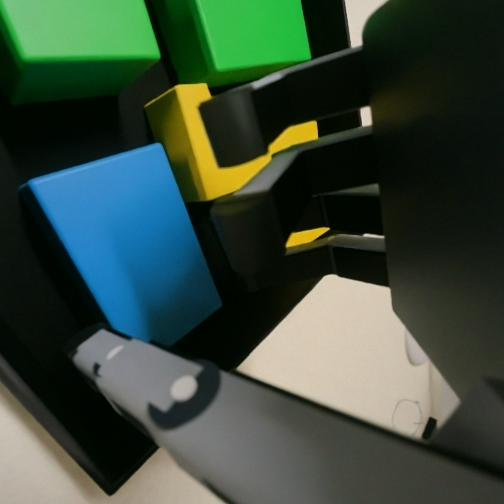

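Scene clock: 946.73 s.
Joint torques (N m): left_arm=[-20.36 2.5 9.43 -5.81 -1.15 -0.43 -0.5] | right_arm=[-7.27 -3.49 -12.96 1.47 0.89 -0.72 -0.28]
External joint torques (N m): left_arm=[1.18 -0.26 1.5 -0.31 0.23 0.06 -0.49] | right_arm=[0.82 -0.98 -2.77 -0.77 0.05 0.25 -0.29]
Wrist force (N): left_arm=[-3.8 6.6 -3.1] | right_arm=[-2.6 4.0 -0.7]
Wrist torque (N m): left_arm=[0.68 0.31 0.12] | right_arm=[0.34 0.19 0.25]
Wrist force, peak (N): left_arm=[-3.7 6.9 -3.1] | right_arm=[-2.7 4.6 -0.7]
move: done
base_odometry: x=-1.483 y=-1.362 heading=-0.674
lidar_m: 0.98 0.45 1.51 3.31 3.46 2.99 2.96 1.07 1.38 1.31 1.28 1.46
base_status: not commanded
joint_positions: torso_squat_rad=+0.700 torso_shift_rad=+0.050 torso_pitch_rad=+0.450 torso_yaw_rad=+0.000 left_shoulder_pitch_rad=-1.539 left_shoulder_roll_rad=+0.281 left_shoulder_yaw_rad=-0.845 left_elbow_rad=-1.414 left_forearm_roll_rad=+0.194 left_wrist_pitch_rad=+1.658 left_hand_roll_rad=+1.278 right_shoulder_pitch_rad=+0.769 right_shoulder_roll_rad=-1.781 right_shoulder_yaw_rad=-1.156 right_elbow_rad=-2.081 right_forearm_roll_rad=-1.128 right_wrist_pitch_rad=+0.679 right_hand_roll_rad=-0.873 head_pan_rad=+0.000 head_tilt_rad=+0.600 left_hand_little=-1.000 left_hand_ring=-1.000 left_hand_middle=-0.011 left_hand_index=-0.060 left_hand_thumb_turn=-1.000 left_hand_thumb_bend=+1.000 left_hand_force_limit=+0.100 left_hand_speed=-0.850 right_hand_little=-1.000 right_hand_ring=-1.000 right_hand_middle=-1.000 right_hand_index=-1.000 right_hand_thumb_turn=-1.000 right_hand_thumb_bend=+1.000 right_hand_force_limit=+0.100 right_hand_speed=-0.850
joint_status: all done
wheel_motors_off: 0
left_hand_stopped_by: target,target,target,target,target,target
right_hand_stopped_by: target,target,target,target,target,target
left_little_load_n: 0.0
left_ring_load_n: 0.0
left_middle_load_n: 0.0
left_index_load_n: 0.0
left_thumb_bend_load_n: 0.0
left_thumb_turn_load_n: 0.0
right_little_load_n: 0.0
right_ring_load_n: 0.0
right_middle_load_n: 0.0
right_index_load_n: 0.0
right_thumb_bend_load_n: 0.0
right_thumb_turn_load_n: 0.0
motor_effort: left_wheel=-1(1) right_wheel=-1(1)
chest: x=-0.0667 y=+0.0000 z=+1.0938 quat_wxyz=(+0.975, +0.000, +0.223, +0.000)
left_hand: x=+0.4684 y=-0.0661 z=+0.8599 quat_wxyz=(+0.295, -0.695, +0.604, -0.256)
left_hand_status: reached (checked arc that bows 4 mm and turns the hand up to 1 deg, planned for 1.5 s): 0 mm and 0.0 deg off.
right_hand: x=+0.4199 y=-0.3596 z=+0.9803 quat_wxyz=(+0.306, -0.636, +0.638, -0.308)
pictures: none

Scene clock: 948.57 s.
Joint torques (N m): left_arm=[-16.33 3.73 10.01 -4.01 -1.22 -0.64 -0.31] | right_arm=[-7.01 -3.49 -12.98 1.57 0.97 -0.77 -0.2]
External joint torques (N m): left_arm=[2.82 -1.69 1.03 -0.05 0.08 -0.03 -0.3] | right_arm=[1.08 -0.97 -2.79 -0.67 0.13 0.21 -0.2]
Wrist force (N): left_arm=[-3.8 6.5 -2.8] | right_arm=[-2.5 4.3 -0.7]
Wrist torque (N m): left_arm=[0.65 0.31 0.10] | right_arm=[0.37 0.18 0.26]
Wrist force, peak (N): left_arm=[-4.3 6.9 -2.9] | right_arm=[-2.6 4.7 -0.6]
move: done
base_odometry: x=-1.483 y=-1.362 heading=-0.674
lidar_m: 0.99 0.44 1.52 3.32 3.45 2.99 2.97 1.09 1.38 1.32 1.25 1.46
base_status: not commanded
joint_positions: torso_squat_rad=+0.700 torso_shift_rad=+0.050 torso_pitch_rad=+0.450 torso_yaw_rad=+0.000 left_shoulder_pitch_rad=-1.389 left_shoulder_roll_rad=+0.666 left_shoulder_yaw_rad=-0.665 left_elbow_rad=-1.965 left_forearm_roll_rad=+0.373 left_wrist_pitch_rad=+1.864 left_hand_roll_rad=+1.195 right_shoulder_pitch_rad=+0.769 right_shoulder_roll_rad=-1.781 right_shoulder_yaw_rad=-1.156 right_elbow_rad=-2.081 right_forearm_roll_rad=-1.128 right_wrist_pitch_rad=+0.679 right_hand_roll_rad=-0.873 head_pan_rad=+0.000 head_tilt_rad=+0.600 left_hand_little=-1.000 left_hand_ring=-1.000 left_hand_middle=-0.011 left_hand_index=-0.060 left_hand_thumb_turn=-1.000 left_hand_thumb_bend=+1.000 left_hand_force_limit=+0.100 left_hand_speed=-0.850 right_hand_little=-1.000 right_hand_ring=-1.000 right_hand_middle=-1.000 right_hand_index=-1.000 right_hand_thumb_turn=-1.000 right_hand_thumb_bend=+1.000 right_hand_force_limit=+0.100 right_hand_speed=-0.850
joint_status: all done
wheel_motors_off: 0
left_hand_stopped_by: target,target,target,target,target,target
right_hand_stopped_by: target,target,target,target,target,target
left_little_load_n: 0.0
left_ring_load_n: 0.0
left_middle_load_n: 0.0
left_index_load_n: 0.0
left_thumb_bend_load_n: 0.0
left_thumb_turn_load_n: 0.0
right_little_load_n: 0.0
right_ring_load_n: 0.0
right_middle_load_n: 0.0
right_index_load_n: 0.0
right_thumb_bend_load_n: 0.0
right_thumb_turn_load_n: 0.0
motor_effort: left_wheel=-1(1) right_wheel=-1(1)
chest: x=-0.0667 y=+0.0000 z=+1.0938 quat_wxyz=(+0.975, +0.000, +0.223, +0.000)
left_hand: x=+0.4401 y=+0.0600 z=+0.9202 quat_wxyz=(+0.295, -0.695, +0.604, -0.256)
left_hand_status: reached (checked arc that bows 16 mm and turns the hand up to 3 deg, planned for 1.5 s): 0 mm and 0.1 deg off.
right_hand: x=+0.4199 y=-0.3596 z=+0.9803 quat_wxyz=(+0.306, -0.636, +0.638, -0.308)
pictures: none

Scene clock: 950.40 s.
Joint torques (N m): left_arm=[-6.43 9.87 9.9 -0.66 -1.42 0.22 -0.1] | right_arm=[-7.1 -3.47 -12.96 1.49 0.92 -0.77 -0.23]
External joint torques (N m): left_arm=[2.05 -2.53 0.96 0.25 0.09 -0.08 -0.09] | right_arm=[0.99 -0.96 -2.78 -0.75 0.08 0.2 -0.23]
Wrist force (N): left_arm=[-3.6 7.7 -4.5] | right_arm=[-2.5 4.2 -0.8]
Wrist torque (N m): left_arm=[0.85 0.22 0.23] | right_arm=[0.37 0.18 0.24]
Wrist force, peak (N): left_arm=[-4.2 8.1 -4.6] | right_arm=[-2.4 4.7 -0.9]
move: done
base_odometry: x=-1.483 y=-1.362 heading=-0.674
lidar_m: 0.99 0.44 1.53 3.31 3.46 2.99 2.95 1.10 1.38 1.30 1.27 1.45
base_status: not commanded
joint_positions: torso_squat_rad=+0.700 torso_shift_rad=+0.050 torso_pitch_rad=+0.450 torso_yaw_rad=+0.000 left_shoulder_pitch_rad=-0.412 left_shoulder_roll_rad=+1.792 left_shoulder_yaw_rad=-0.334 left_elbow_rad=-2.523 left_forearm_roll_rad=+0.088 left_wrist_pitch_rad=+1.007 left_hand_roll_rad=+1.745 right_shoulder_pitch_rad=+0.769 right_shoulder_roll_rad=-1.781 right_shoulder_yaw_rad=-1.156 right_elbow_rad=-2.081 right_forearm_roll_rad=-1.128 right_wrist_pitch_rad=+0.679 right_hand_roll_rad=-0.873 head_pan_rad=+0.000 head_tilt_rad=+0.600 left_hand_little=-1.000 left_hand_ring=-1.000 left_hand_middle=-0.011 left_hand_index=-0.060 left_hand_thumb_turn=-1.000 left_hand_thumb_bend=+1.000 left_hand_force_limit=+0.100 left_hand_speed=-0.850 right_hand_little=-1.000 right_hand_ring=-1.000 right_hand_middle=-1.000 right_hand_index=-1.000 right_hand_thumb_turn=-1.000 right_hand_thumb_bend=+1.000 right_hand_force_limit=+0.100 right_hand_speed=-0.850
joint_status: all done
wheel_motors_off: 0
left_hand_stopped_by: target,target,target,target,target,target
right_hand_stopped_by: target,target,target,target,target,target
left_little_load_n: 0.0
left_ring_load_n: 0.0
left_middle_load_n: 0.0
left_index_load_n: 0.0
left_thumb_bend_load_n: 0.0
left_thumb_turn_load_n: 0.0
right_little_load_n: 0.0
right_ring_load_n: 0.0
right_middle_load_n: 0.0
right_index_load_n: 0.0
right_thumb_bend_load_n: 0.0
right_thumb_turn_load_n: 0.0
motor_effort: left_wheel=-1(2) right_wheel=-1(2)
chest: x=-0.0666 y=+0.0000 z=+1.0938 quat_wxyz=(+0.975, +0.000, +0.223, +0.000)
left_hand: x=+0.3926 y=+0.2593 z=+0.9297 quat_wxyz=(+0.378, -0.597, +0.600, -0.375)
left_hand_status: reached (checked arc that bows 72 mm and turns the hand up to 21 deg, planned for 1.5 s): 1 mm and 0.4 deg off.
right_hand: x=+0.4199 y=-0.3596 z=+0.9803 quat_wxyz=(+0.306, -0.636, +0.638, -0.308)

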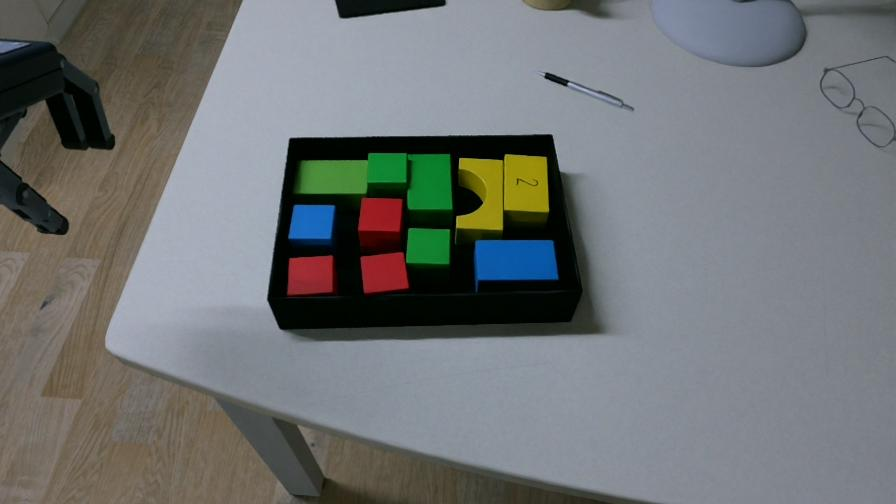

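{"fn": "zoom_image", "kwargs": {"camera": "head_camera", "region": [250, 110, 610, 350]}}

Scaled by 1.400 from the camera's image (finer frame: 1280x720).

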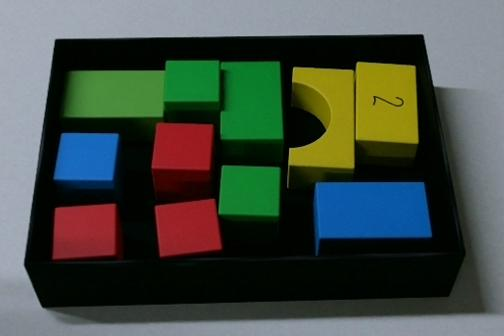

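{"fn": "move", "kwargs": {"joints": {"left_hand_speed":-0.3,"right_hand_speed":-0.3,"left_hand_little":1,"left_hand_ring":1,"left_hand_middle":1,"left_hand_index":1,"left_hand_thumb_turn":1,"right_hand_little":1,"right_hand_ring":1,"right_hand_middle":1,"right_hand_index":1,"right_hand_thumb_turn":1}}}

{"fn": "move", "kwargs": {"target": {"side":"left","x":0.44,"y":0.30,"z":0.96,"quat_wxyz":[-0.0048,0.9238,0.0115,0.3827]}, "min_time_s": 3, "cameras": ["head_camera"]}}

Scene clock: 960.93 s.
Joint torques (N m): left_arm=[-7.15 9.68 9.85 -0.65 -1.49 0.25 -0.15] | right_arm=[-7.3 -3.27 -13.06 1.49 0.93 -0.73 -0.24]
External joint torques (N m): left_arm=[1.35 -2.71 0.89 0.25 0.03 -0.05 -0.16] | right_arm=[0.82 -0.76 -2.85 -0.76 0.09 0.27 -0.24]
Wrist force (N): left_arm=[-3.8 7.7 -4.5] | right_arm=[-2.4 4.4 -0.9]
Wrist torque (N m): left_arm=[0.83 0.24 0.18] | right_arm=[0.39 0.17 0.24]
Wrist force, peak (N): left_arm=[-3.9 7.8 -4.6] | right_arm=[-2.5 4.8 -0.9]
move: done
base_odometry: x=-1.483 y=-1.362 heading=-0.674
lidar_m: 0.98 0.45 1.53 3.32 3.45 2.97 2.96 1.06 1.39 1.32 1.27 1.46
base_status: not commanded
joint_positions: torso_squat_rad=+0.700 torso_shift_rad=+0.050 torso_pitch_rad=+0.450 torso_yaw_rad=+0.000 left_shoulder_pitch_rad=-0.412 left_shoulder_roll_rad=+1.792 left_shoulder_yaw_rad=-0.334 left_elbow_rad=-2.523 left_forearm_roll_rad=+0.088 left_wrist_pitch_rad=+1.007 left_hand_roll_rad=+1.745 right_shoulder_pitch_rad=+0.769 right_shoulder_roll_rad=-1.781 right_shoulder_yaw_rad=-1.156 right_elbow_rad=-2.081 right_forearm_roll_rad=-1.128 right_wrist_pitch_rad=+0.679 right_hand_roll_rad=-0.873 head_pan_rad=+0.000 head_tilt_rad=+0.600 left_hand_little=+1.000 left_hand_ring=+1.000 left_hand_middle=+1.000 left_hand_index=+1.000 left_hand_thumb_turn=+1.000 left_hand_thumb_bend=+1.000 left_hand_force_limit=+0.100 left_hand_speed=-0.300 right_hand_little=+1.000 right_hand_ring=+1.000 right_hand_middle=+1.000 right_hand_index=+1.000 right_hand_thumb_turn=+1.000 right_hand_thumb_bend=+1.000 right_hand_force_limit=+0.100 right_hand_speed=-0.300
joint_status: all done
wheel_motors_off: 0
left_hand_stopped_by: target,target,target,target,target,target
right_hand_stopped_by: target,target,target,target,target,target
left_little_load_n: 0.0
left_ring_load_n: 0.0
left_middle_load_n: 0.0
left_index_load_n: 0.0
left_thumb_bend_load_n: 0.0
left_thumb_turn_load_n: 0.0
right_little_load_n: 0.0
right_ring_load_n: 0.0
right_middle_load_n: 0.0
right_index_load_n: 0.0
right_thumb_bend_load_n: 0.0
right_thumb_turn_load_n: 0.0
motor_effort: left_wheel=-1(1) right_wheel=-1(1)
chest: x=-0.0666 y=+0.0000 z=+1.0938 quat_wxyz=(+0.975, +0.000, +0.223, +0.000)
left_hand: x=+0.3926 y=+0.2593 z=+0.9297 quat_wxyz=(+0.378, -0.597, +0.600, -0.375)
right_hand: x=+0.4199 y=-0.3596 z=+0.9803 quat_wxyz=(+0.306, -0.636, +0.638, -0.308)
pictures: none

Scene clock: 964.27 s.
Joint torques (N m): left_arm=[-6.56 9.92 12.39 0.33 -0.55 -1.43 0.23] | right_arm=[-7.1 -3.5 -12.85 1.43 0.87 -0.82 -0.26]
External joint torques (N m): left_arm=[1.9 -2.59 1.65 0.57 0.35 -0.55 0.21] | right_arm=[1.02 -0.99 -2.64 -0.82 0.02 0.18 -0.25]
Wrist force (N): left_arm=[-7.9 2.1 -2.8] | right_arm=[-2.4 4.2 -0.7]
Wrist torque (N m): left_arm=[0.30 0.63 0.17] | right_arm=[0.34 0.17 0.24]
Wrist force, peak (N): left_arm=[-3.9 7.8 -4.7] | right_arm=[-2.3 4.8 -0.8]
move: done
base_odometry: x=-1.483 y=-1.362 heading=-0.674
lidar_m: 0.99 0.44 1.52 3.31 3.45 2.98 2.97 1.08 1.38 1.33 1.27 1.47
base_status: not commanded
joint_positions: torso_squat_rad=+0.700 torso_shift_rad=+0.050 torso_pitch_rad=+0.450 torso_yaw_rad=+0.000 left_shoulder_pitch_rad=-0.031 left_shoulder_roll_rad=+1.631 left_shoulder_yaw_rad=+0.266 left_elbow_rad=-2.244 left_forearm_roll_rad=+0.856 left_wrist_pitch_rad=+0.896 left_hand_roll_rad=+2.587 right_shoulder_pitch_rad=+0.769 right_shoulder_roll_rad=-1.781 right_shoulder_yaw_rad=-1.156 right_elbow_rad=-2.081 right_forearm_roll_rad=-1.128 right_wrist_pitch_rad=+0.679 right_hand_roll_rad=-0.873 head_pan_rad=+0.000 head_tilt_rad=+0.600 left_hand_little=+1.000 left_hand_ring=+1.000 left_hand_middle=+1.000 left_hand_index=+1.000 left_hand_thumb_turn=+1.000 left_hand_thumb_bend=+1.000 left_hand_force_limit=+0.100 left_hand_speed=-0.300 right_hand_little=+1.000 right_hand_ring=+1.000 right_hand_middle=+1.000 right_hand_index=+1.000 right_hand_thumb_turn=+1.000 right_hand_thumb_bend=+1.000 right_hand_force_limit=+0.100 right_hand_speed=-0.300
joint_status: all done
wheel_motors_off: 0
left_hand_stopped_by: target,target,target,target,target,target
right_hand_stopped_by: target,target,target,target,target,target
left_little_load_n: 0.0
left_ring_load_n: 0.0
left_middle_load_n: 0.0
left_index_load_n: 0.0
left_thumb_bend_load_n: 0.0
left_thumb_turn_load_n: 0.0
right_little_load_n: 0.0
right_ring_load_n: 0.0
right_middle_load_n: 0.0
right_index_load_n: 0.0
right_thumb_bend_load_n: 0.0
right_thumb_turn_load_n: 0.0
motor_effort: left_wheel=-1(1) right_wheel=-1(1)
chest: x=-0.0666 y=+0.0000 z=+1.0938 quat_wxyz=(+0.975, +0.000, +0.223, +0.000)
left_hand: x=+0.4397 y=+0.3004 z=+0.9606 quat_wxyz=(+0.007, -0.923, -0.013, -0.383)
left_hand_status: reached (checked arc that bows 22 mm and turns the hand up to 93 deg, planned for 3.0 s): 1 mm and 0.3 deg off.
right_hand: x=+0.4199 y=-0.3596 z=+0.9803 quat_wxyz=(+0.306, -0.636, +0.638, -0.308)

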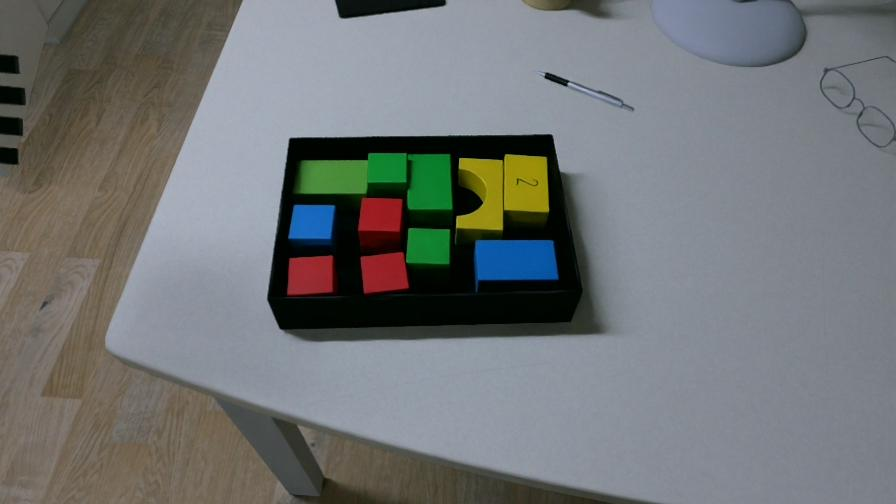

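{"fn": "move", "kwargs": {"joints": {"torso_squat_rad":0.42}, "min_time_s": 2}}

{"fn": "move", "kwargs": {"joints": {"torso_squat_rad":0.7}, "min_time_s": 2}}

{"fn": "move", "kwargs": {"target": {"side":"right","x":0.44,"y":-0.26,"z":0.96,"quat_wxyz":[0.3827,-0.0115,0.9238,0.0048]}, "min_time_s": 3, "cameras": ["head_camera"]}}

Scene clock: 967.70 s.
Joint torques (N m): left_arm=[-6.47 9.99 12.31 0.26 -0.74 -1.46 0.25] | right_arm=[-7.28 -3.28 -13.14 1.58 0.96 -0.81 -0.24]
External joint torques (N m): left_arm=[1.99 -2.52 1.57 0.5 0.15 -0.58 0.23] | right_arm=[0.84 -0.78 -2.93 -0.67 0.12 0.18 -0.24]
Wrist force (N): left_arm=[-7.8 2.1 -2.7] | right_arm=[-2.4 3.9 -0.7]
Wrist torque (N m): left_arm=[0.30 0.62 0.18] | right_arm=[0.29 0.17 0.26]
Wrist force, peak (N): left_arm=[-8.1 2.1 -2.7] | right_arm=[-2.7 4.7 -0.5]
move: done
base_odometry: x=-1.483 y=-1.362 heading=-0.674
lidar_m: 1.00 0.45 1.52 3.32 3.46 2.97 2.96 1.07 1.39 1.32 1.27 1.46
base_status: not commanded
joint_positions: torso_squat_rad=+0.420 torso_shift_rad=+0.050 torso_pitch_rad=+0.450 torso_yaw_rad=+0.000 left_shoulder_pitch_rad=-0.031 left_shoulder_roll_rad=+1.631 left_shoulder_yaw_rad=+0.266 left_elbow_rad=-2.244 left_forearm_roll_rad=+0.856 left_wrist_pitch_rad=+0.896 left_hand_roll_rad=+2.587 right_shoulder_pitch_rad=+0.769 right_shoulder_roll_rad=-1.781 right_shoulder_yaw_rad=-1.156 right_elbow_rad=-2.081 right_forearm_roll_rad=-1.128 right_wrist_pitch_rad=+0.679 right_hand_roll_rad=-0.873 head_pan_rad=+0.000 head_tilt_rad=+0.600 left_hand_little=+1.000 left_hand_ring=+1.000 left_hand_middle=+1.000 left_hand_index=+1.000 left_hand_thumb_turn=+1.000 left_hand_thumb_bend=+1.000 left_hand_force_limit=+0.100 left_hand_speed=-0.300 right_hand_little=+1.000 right_hand_ring=+1.000 right_hand_middle=+1.000 right_hand_index=+1.000 right_hand_thumb_turn=+1.000 right_hand_thumb_bend=+1.000 right_hand_force_limit=+0.100 right_hand_speed=-0.300
joint_status: all done
wheel_motors_off: 0
left_hand_stopped_by: target,target,target,target,target,target
right_hand_stopped_by: target,target,target,target,target,target
left_little_load_n: 0.0
left_ring_load_n: 0.0
left_middle_load_n: 0.0
left_index_load_n: 0.0
left_thumb_bend_load_n: 0.0
left_thumb_turn_load_n: 0.0
right_little_load_n: 0.0
right_ring_load_n: 0.0
right_middle_load_n: 0.0
right_index_load_n: -0.5
right_thumb_bend_load_n: 0.0
right_thumb_turn_load_n: 0.0
motor_effort: left_wheel=-1(1) right_wheel=-1(1)
chest: x=-0.0614 y=+0.0000 z=+1.1975 quat_wxyz=(+0.975, +0.000, +0.223, +0.000)
left_hand: x=+0.4449 y=+0.3004 z=+1.0642 quat_wxyz=(+0.007, -0.923, -0.013, -0.383)
right_hand: x=+0.4251 y=-0.3596 z=+1.0839 quat_wxyz=(+0.306, -0.636, +0.638, -0.308)
pictures: none

Scene clock: 970.00 s.
Joint torques (N m): left_arm=[-6.63 10.09 12.17 0.33 -0.68 -1.44 0.28] | right_arm=[-6.87 -3.25 -13.01 1.51 0.88 -0.78 -0.32]
External joint torques (N m): left_arm=[1.82 -2.42 1.43 0.57 0.22 -0.56 0.26] | right_arm=[1.24 -0.74 -2.8 -0.74 0.03 0.22 -0.32]
Wrist force (N): left_arm=[-7.8 2.1 -2.7] | right_arm=[-2.5 4.3 -0.8]
Wrist torque (N m): left_arm=[0.31 0.61 0.17] | right_arm=[0.36 0.19 0.25]
Wrist force, peak (N): left_arm=[-8.1 2.3 -2.7] | right_arm=[-2.6 4.7 -0.8]
move: done
base_odometry: x=-1.483 y=-1.362 heading=-0.674
lidar_m: 0.98 0.45 1.51 3.32 3.46 2.99 2.96 1.08 1.39 1.31 1.28 1.46
base_status: not commanded
joint_positions: torso_squat_rad=+0.700 torso_shift_rad=+0.050 torso_pitch_rad=+0.450 torso_yaw_rad=+0.000 left_shoulder_pitch_rad=-0.031 left_shoulder_roll_rad=+1.631 left_shoulder_yaw_rad=+0.266 left_elbow_rad=-2.244 left_forearm_roll_rad=+0.856 left_wrist_pitch_rad=+0.896 left_hand_roll_rad=+2.587 right_shoulder_pitch_rad=+0.769 right_shoulder_roll_rad=-1.781 right_shoulder_yaw_rad=-1.156 right_elbow_rad=-2.081 right_forearm_roll_rad=-1.128 right_wrist_pitch_rad=+0.679 right_hand_roll_rad=-0.873 head_pan_rad=+0.000 head_tilt_rad=+0.600 left_hand_little=+1.000 left_hand_ring=+1.000 left_hand_middle=+1.000 left_hand_index=+1.000 left_hand_thumb_turn=+1.000 left_hand_thumb_bend=+1.000 left_hand_force_limit=+0.100 left_hand_speed=-0.300 right_hand_little=+1.000 right_hand_ring=+1.000 right_hand_middle=+1.000 right_hand_index=+1.000 right_hand_thumb_turn=+1.000 right_hand_thumb_bend=+1.000 right_hand_force_limit=+0.100 right_hand_speed=-0.300
joint_status: all done
wheel_motors_off: 0
left_hand_stopped_by: target,target,target,target,target,target
right_hand_stopped_by: target,target,target,target,target,target
left_little_load_n: 0.5
left_ring_load_n: -0.5
left_middle_load_n: 0.0
left_index_load_n: 0.0
left_thumb_bend_load_n: 0.0
left_thumb_turn_load_n: 0.0
right_little_load_n: 0.0
right_ring_load_n: 0.0
right_middle_load_n: 0.0
right_index_load_n: 0.0
right_thumb_bend_load_n: -0.5
right_thumb_turn_load_n: 0.0
motor_effort: left_wheel=-1(1) right_wheel=-1(1)
chest: x=-0.0667 y=+0.0000 z=+1.0939 quat_wxyz=(+0.975, +0.000, +0.223, +0.000)
left_hand: x=+0.4397 y=+0.3004 z=+0.9607 quat_wxyz=(+0.007, -0.923, -0.013, -0.384)
right_hand: x=+0.4199 y=-0.3596 z=+0.9803 quat_wxyz=(+0.306, -0.636, +0.638, -0.308)
pictures: none

Scene clock: 973.33 s.
Joint torques (N m): left_arm=[-6.41 10.15 12.1 0.27 -0.67 -1.41 0.2] | right_arm=[-8.28 5.94 -12.13 0.6 0.9 -0.28 -0.38]
External joint torques (N m): left_arm=[2.05 -2.36 1.37 0.51 0.23 -0.53 0.18] | right_arm=[1.22 -0.99 -2.88 -1.02 0.05 0.33 -0.36]
Wrist force (N): left_arm=[-8.0 2.0 -2.7] | right_arm=[1.2 0.2 0.1]
Wrist torque (N m): left_arm=[0.28 0.65 0.18] | right_arm=[0.08 -0.14 0.22]
Wrist force, peak (N): left_arm=[-8.0 2.3 -2.8] | right_arm=[-2.4 4.7 -0.6]
move: short
base_odometry: x=-1.483 y=-1.362 heading=-0.674
lidar_m: 0.98 0.44 1.52 3.33 3.44 2.96 2.96 1.08 1.39 1.32 1.27 1.46
base_status: not commanded
joint_positions: torso_squat_rad=+0.700 torso_shift_rad=+0.050 torso_pitch_rad=+0.450 torso_yaw_rad=+0.000 left_shoulder_pitch_rad=-0.031 left_shoulder_roll_rad=+1.631 left_shoulder_yaw_rad=+0.266 left_elbow_rad=-2.244 left_forearm_roll_rad=+0.856 left_wrist_pitch_rad=+0.896 left_hand_roll_rad=+2.587 right_shoulder_pitch_rad=+1.392 right_shoulder_roll_rad=-1.936 right_shoulder_yaw_rad=-1.598 right_elbow_rad=-2.215 right_forearm_roll_rad=-0.952 right_wrist_pitch_rad=+0.694 right_hand_roll_rad=-2.705 head_pan_rad=+0.000 head_tilt_rad=+0.600 left_hand_little=+1.000 left_hand_ring=+1.000 left_hand_middle=+1.000 left_hand_index=+1.000 left_hand_thumb_turn=+1.000 left_hand_thumb_bend=+1.000 left_hand_force_limit=+0.100 left_hand_speed=-0.300 right_hand_little=+1.000 right_hand_ring=+1.000 right_hand_middle=+1.000 right_hand_index=+1.000 right_hand_thumb_turn=+1.000 right_hand_thumb_bend=+1.000 right_hand_force_limit=+0.100 right_hand_speed=-0.300
joint_status: all done
wheel_motors_off: 0
left_hand_stopped_by: target,target,target,target,target,target
right_hand_stopped_by: target,target,target,target,target,target
left_little_load_n: 0.0
left_ring_load_n: 0.0
left_middle_load_n: 0.0
left_index_load_n: 0.0
left_thumb_bend_load_n: 0.0
left_thumb_turn_load_n: 0.0
right_little_load_n: 0.0
right_ring_load_n: 0.0
right_middle_load_n: 0.0
right_index_load_n: 0.0
right_thumb_bend_load_n: 0.0
right_thumb_turn_load_n: 0.0
motor_effort: left_wheel=-1(1) right_wheel=-1(1)
chest: x=-0.0667 y=+0.0000 z=+1.0939 quat_wxyz=(+0.975, +0.000, +0.223, +0.000)
left_hand: x=+0.4397 y=+0.3004 z=+0.9607 quat_wxyz=(+0.007, -0.923, -0.013, -0.384)
right_hand: x=+0.4401 y=-0.2605 z=+0.9601 quat_wxyz=(+0.358, -0.033, +0.933, +0.015)
right_hand_status: short (checked arc that bows 9 mm and turns the hand up to 88 deg, as near as the solve gets, planned for 3.0 s): 0 mm and 4.1 deg off. The place is met; only the turn is off.

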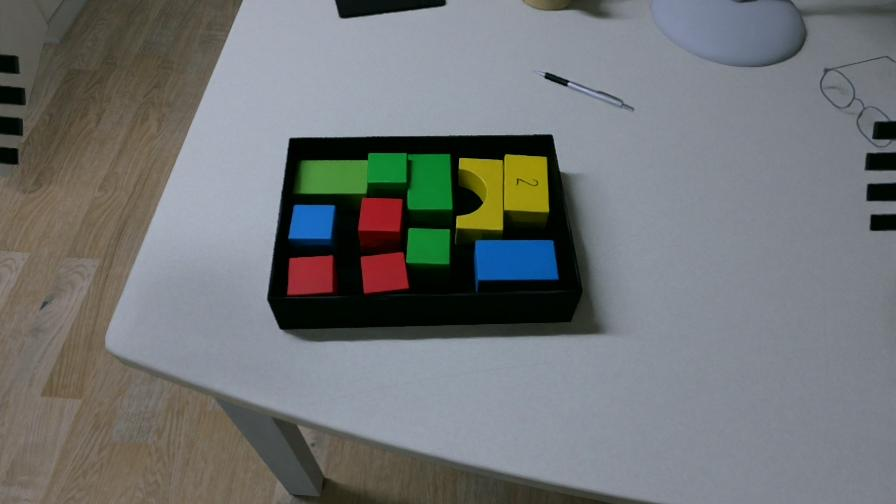

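{"fn": "move", "kwargs": {"joints": {"left_shoulder_pitch_rad":-0.5,"left_shoulder_roll_rad":0.5,"left_shoulder_yaw_rad":0,"left_elbow_rad":-1.8,"left_forearm_roll_rad":0,"left_wrist_pitch_rad":-0.6,"left_hand_roll_rad":1.57}, "min_time_s": 3, "cameras": ["head_camera"]}}

Scene clock: 978.70 s.
Joint torques (N m): left_arm=[-11.45 5.25 3.57 -8.12 0.76 -1.53 -0.21] | right_arm=[-8.26 5.7 -12.18 0.65 0.94 -0.39 -0.42]
External joint torques (N m): left_arm=[0.13 -1.99 -1.74 0.97 0.09 -0.35 -0.23] | right_arm=[1.24 -1.23 -2.93 -0.96 0.09 0.21 -0.41]
Wrist force (N): left_arm=[-7.1 5.1 -10.8] | right_arm=[1.2 0.5 0.0]
Wrist torque (N m): left_arm=[1.01 0.31 -0.01] | right_arm=[0.13 -0.13 0.21]
Wrist force, peak (N): left_arm=[-7.3 5.0 -10.8] | right_arm=[1.7 0.5 0.2]
move: done
base_odometry: x=-1.483 y=-1.362 heading=-0.674
lidar_m: 0.99 0.46 1.53 3.29 3.46 3.00 2.94 1.09 1.38 1.32 1.27 1.46
base_status: not commanded
joint_positions: torso_squat_rad=+0.700 torso_shift_rad=+0.050 torso_pitch_rad=+0.450 torso_yaw_rad=+0.000 left_shoulder_pitch_rad=-0.500 left_shoulder_roll_rad=+0.500 left_shoulder_yaw_rad=+0.000 left_elbow_rad=-1.800 left_forearm_roll_rad=+0.000 left_wrist_pitch_rad=-0.600 left_hand_roll_rad=+1.570 right_shoulder_pitch_rad=+1.392 right_shoulder_roll_rad=-1.936 right_shoulder_yaw_rad=-1.598 right_elbow_rad=-2.215 right_forearm_roll_rad=-0.952 right_wrist_pitch_rad=+0.694 right_hand_roll_rad=-2.705 head_pan_rad=+0.000 head_tilt_rad=+0.600 left_hand_little=+1.000 left_hand_ring=+1.000 left_hand_middle=+1.000 left_hand_index=+1.000 left_hand_thumb_turn=+1.000 left_hand_thumb_bend=+1.000 left_hand_force_limit=+0.100 left_hand_speed=-0.300 right_hand_little=+1.000 right_hand_ring=+1.000 right_hand_middle=+1.000 right_hand_index=+1.000 right_hand_thumb_turn=+1.000 right_hand_thumb_bend=+1.000 right_hand_force_limit=+0.100 right_hand_speed=-0.300
joint_status: all done
wheel_motors_off: 0
left_hand_stopped_by: target,target,target,target,target,target
right_hand_stopped_by: target,target,target,target,target,target
left_little_load_n: -0.5
left_ring_load_n: 0.0
left_middle_load_n: 0.0
left_index_load_n: 0.0
left_thumb_bend_load_n: 0.0
left_thumb_turn_load_n: 0.0
right_little_load_n: 0.0
right_ring_load_n: 0.0
right_middle_load_n: 0.5
right_index_load_n: 0.0
right_thumb_bend_load_n: 0.5
right_thumb_turn_load_n: 0.0
motor_effort: left_wheel=-1(1) right_wheel=-1(2)
chest: x=-0.0667 y=+0.0000 z=+1.0939 quat_wxyz=(+0.975, +0.000, +0.223, +0.000)
left_hand: x=+0.4074 y=+0.1032 z=+1.1293 quat_wxyz=(+0.011, -0.323, +0.241, -0.915)
right_hand: x=+0.4401 y=-0.2605 z=+0.9601 quat_wxyz=(+0.358, -0.033, +0.933, +0.015)

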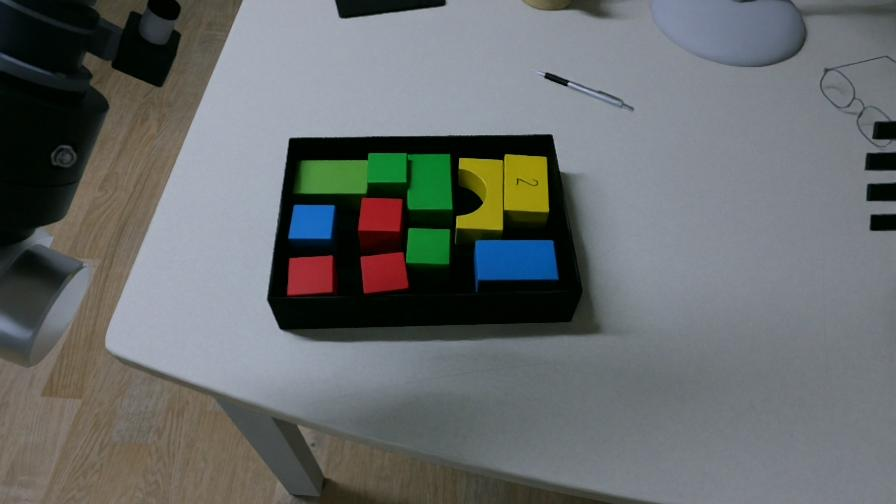

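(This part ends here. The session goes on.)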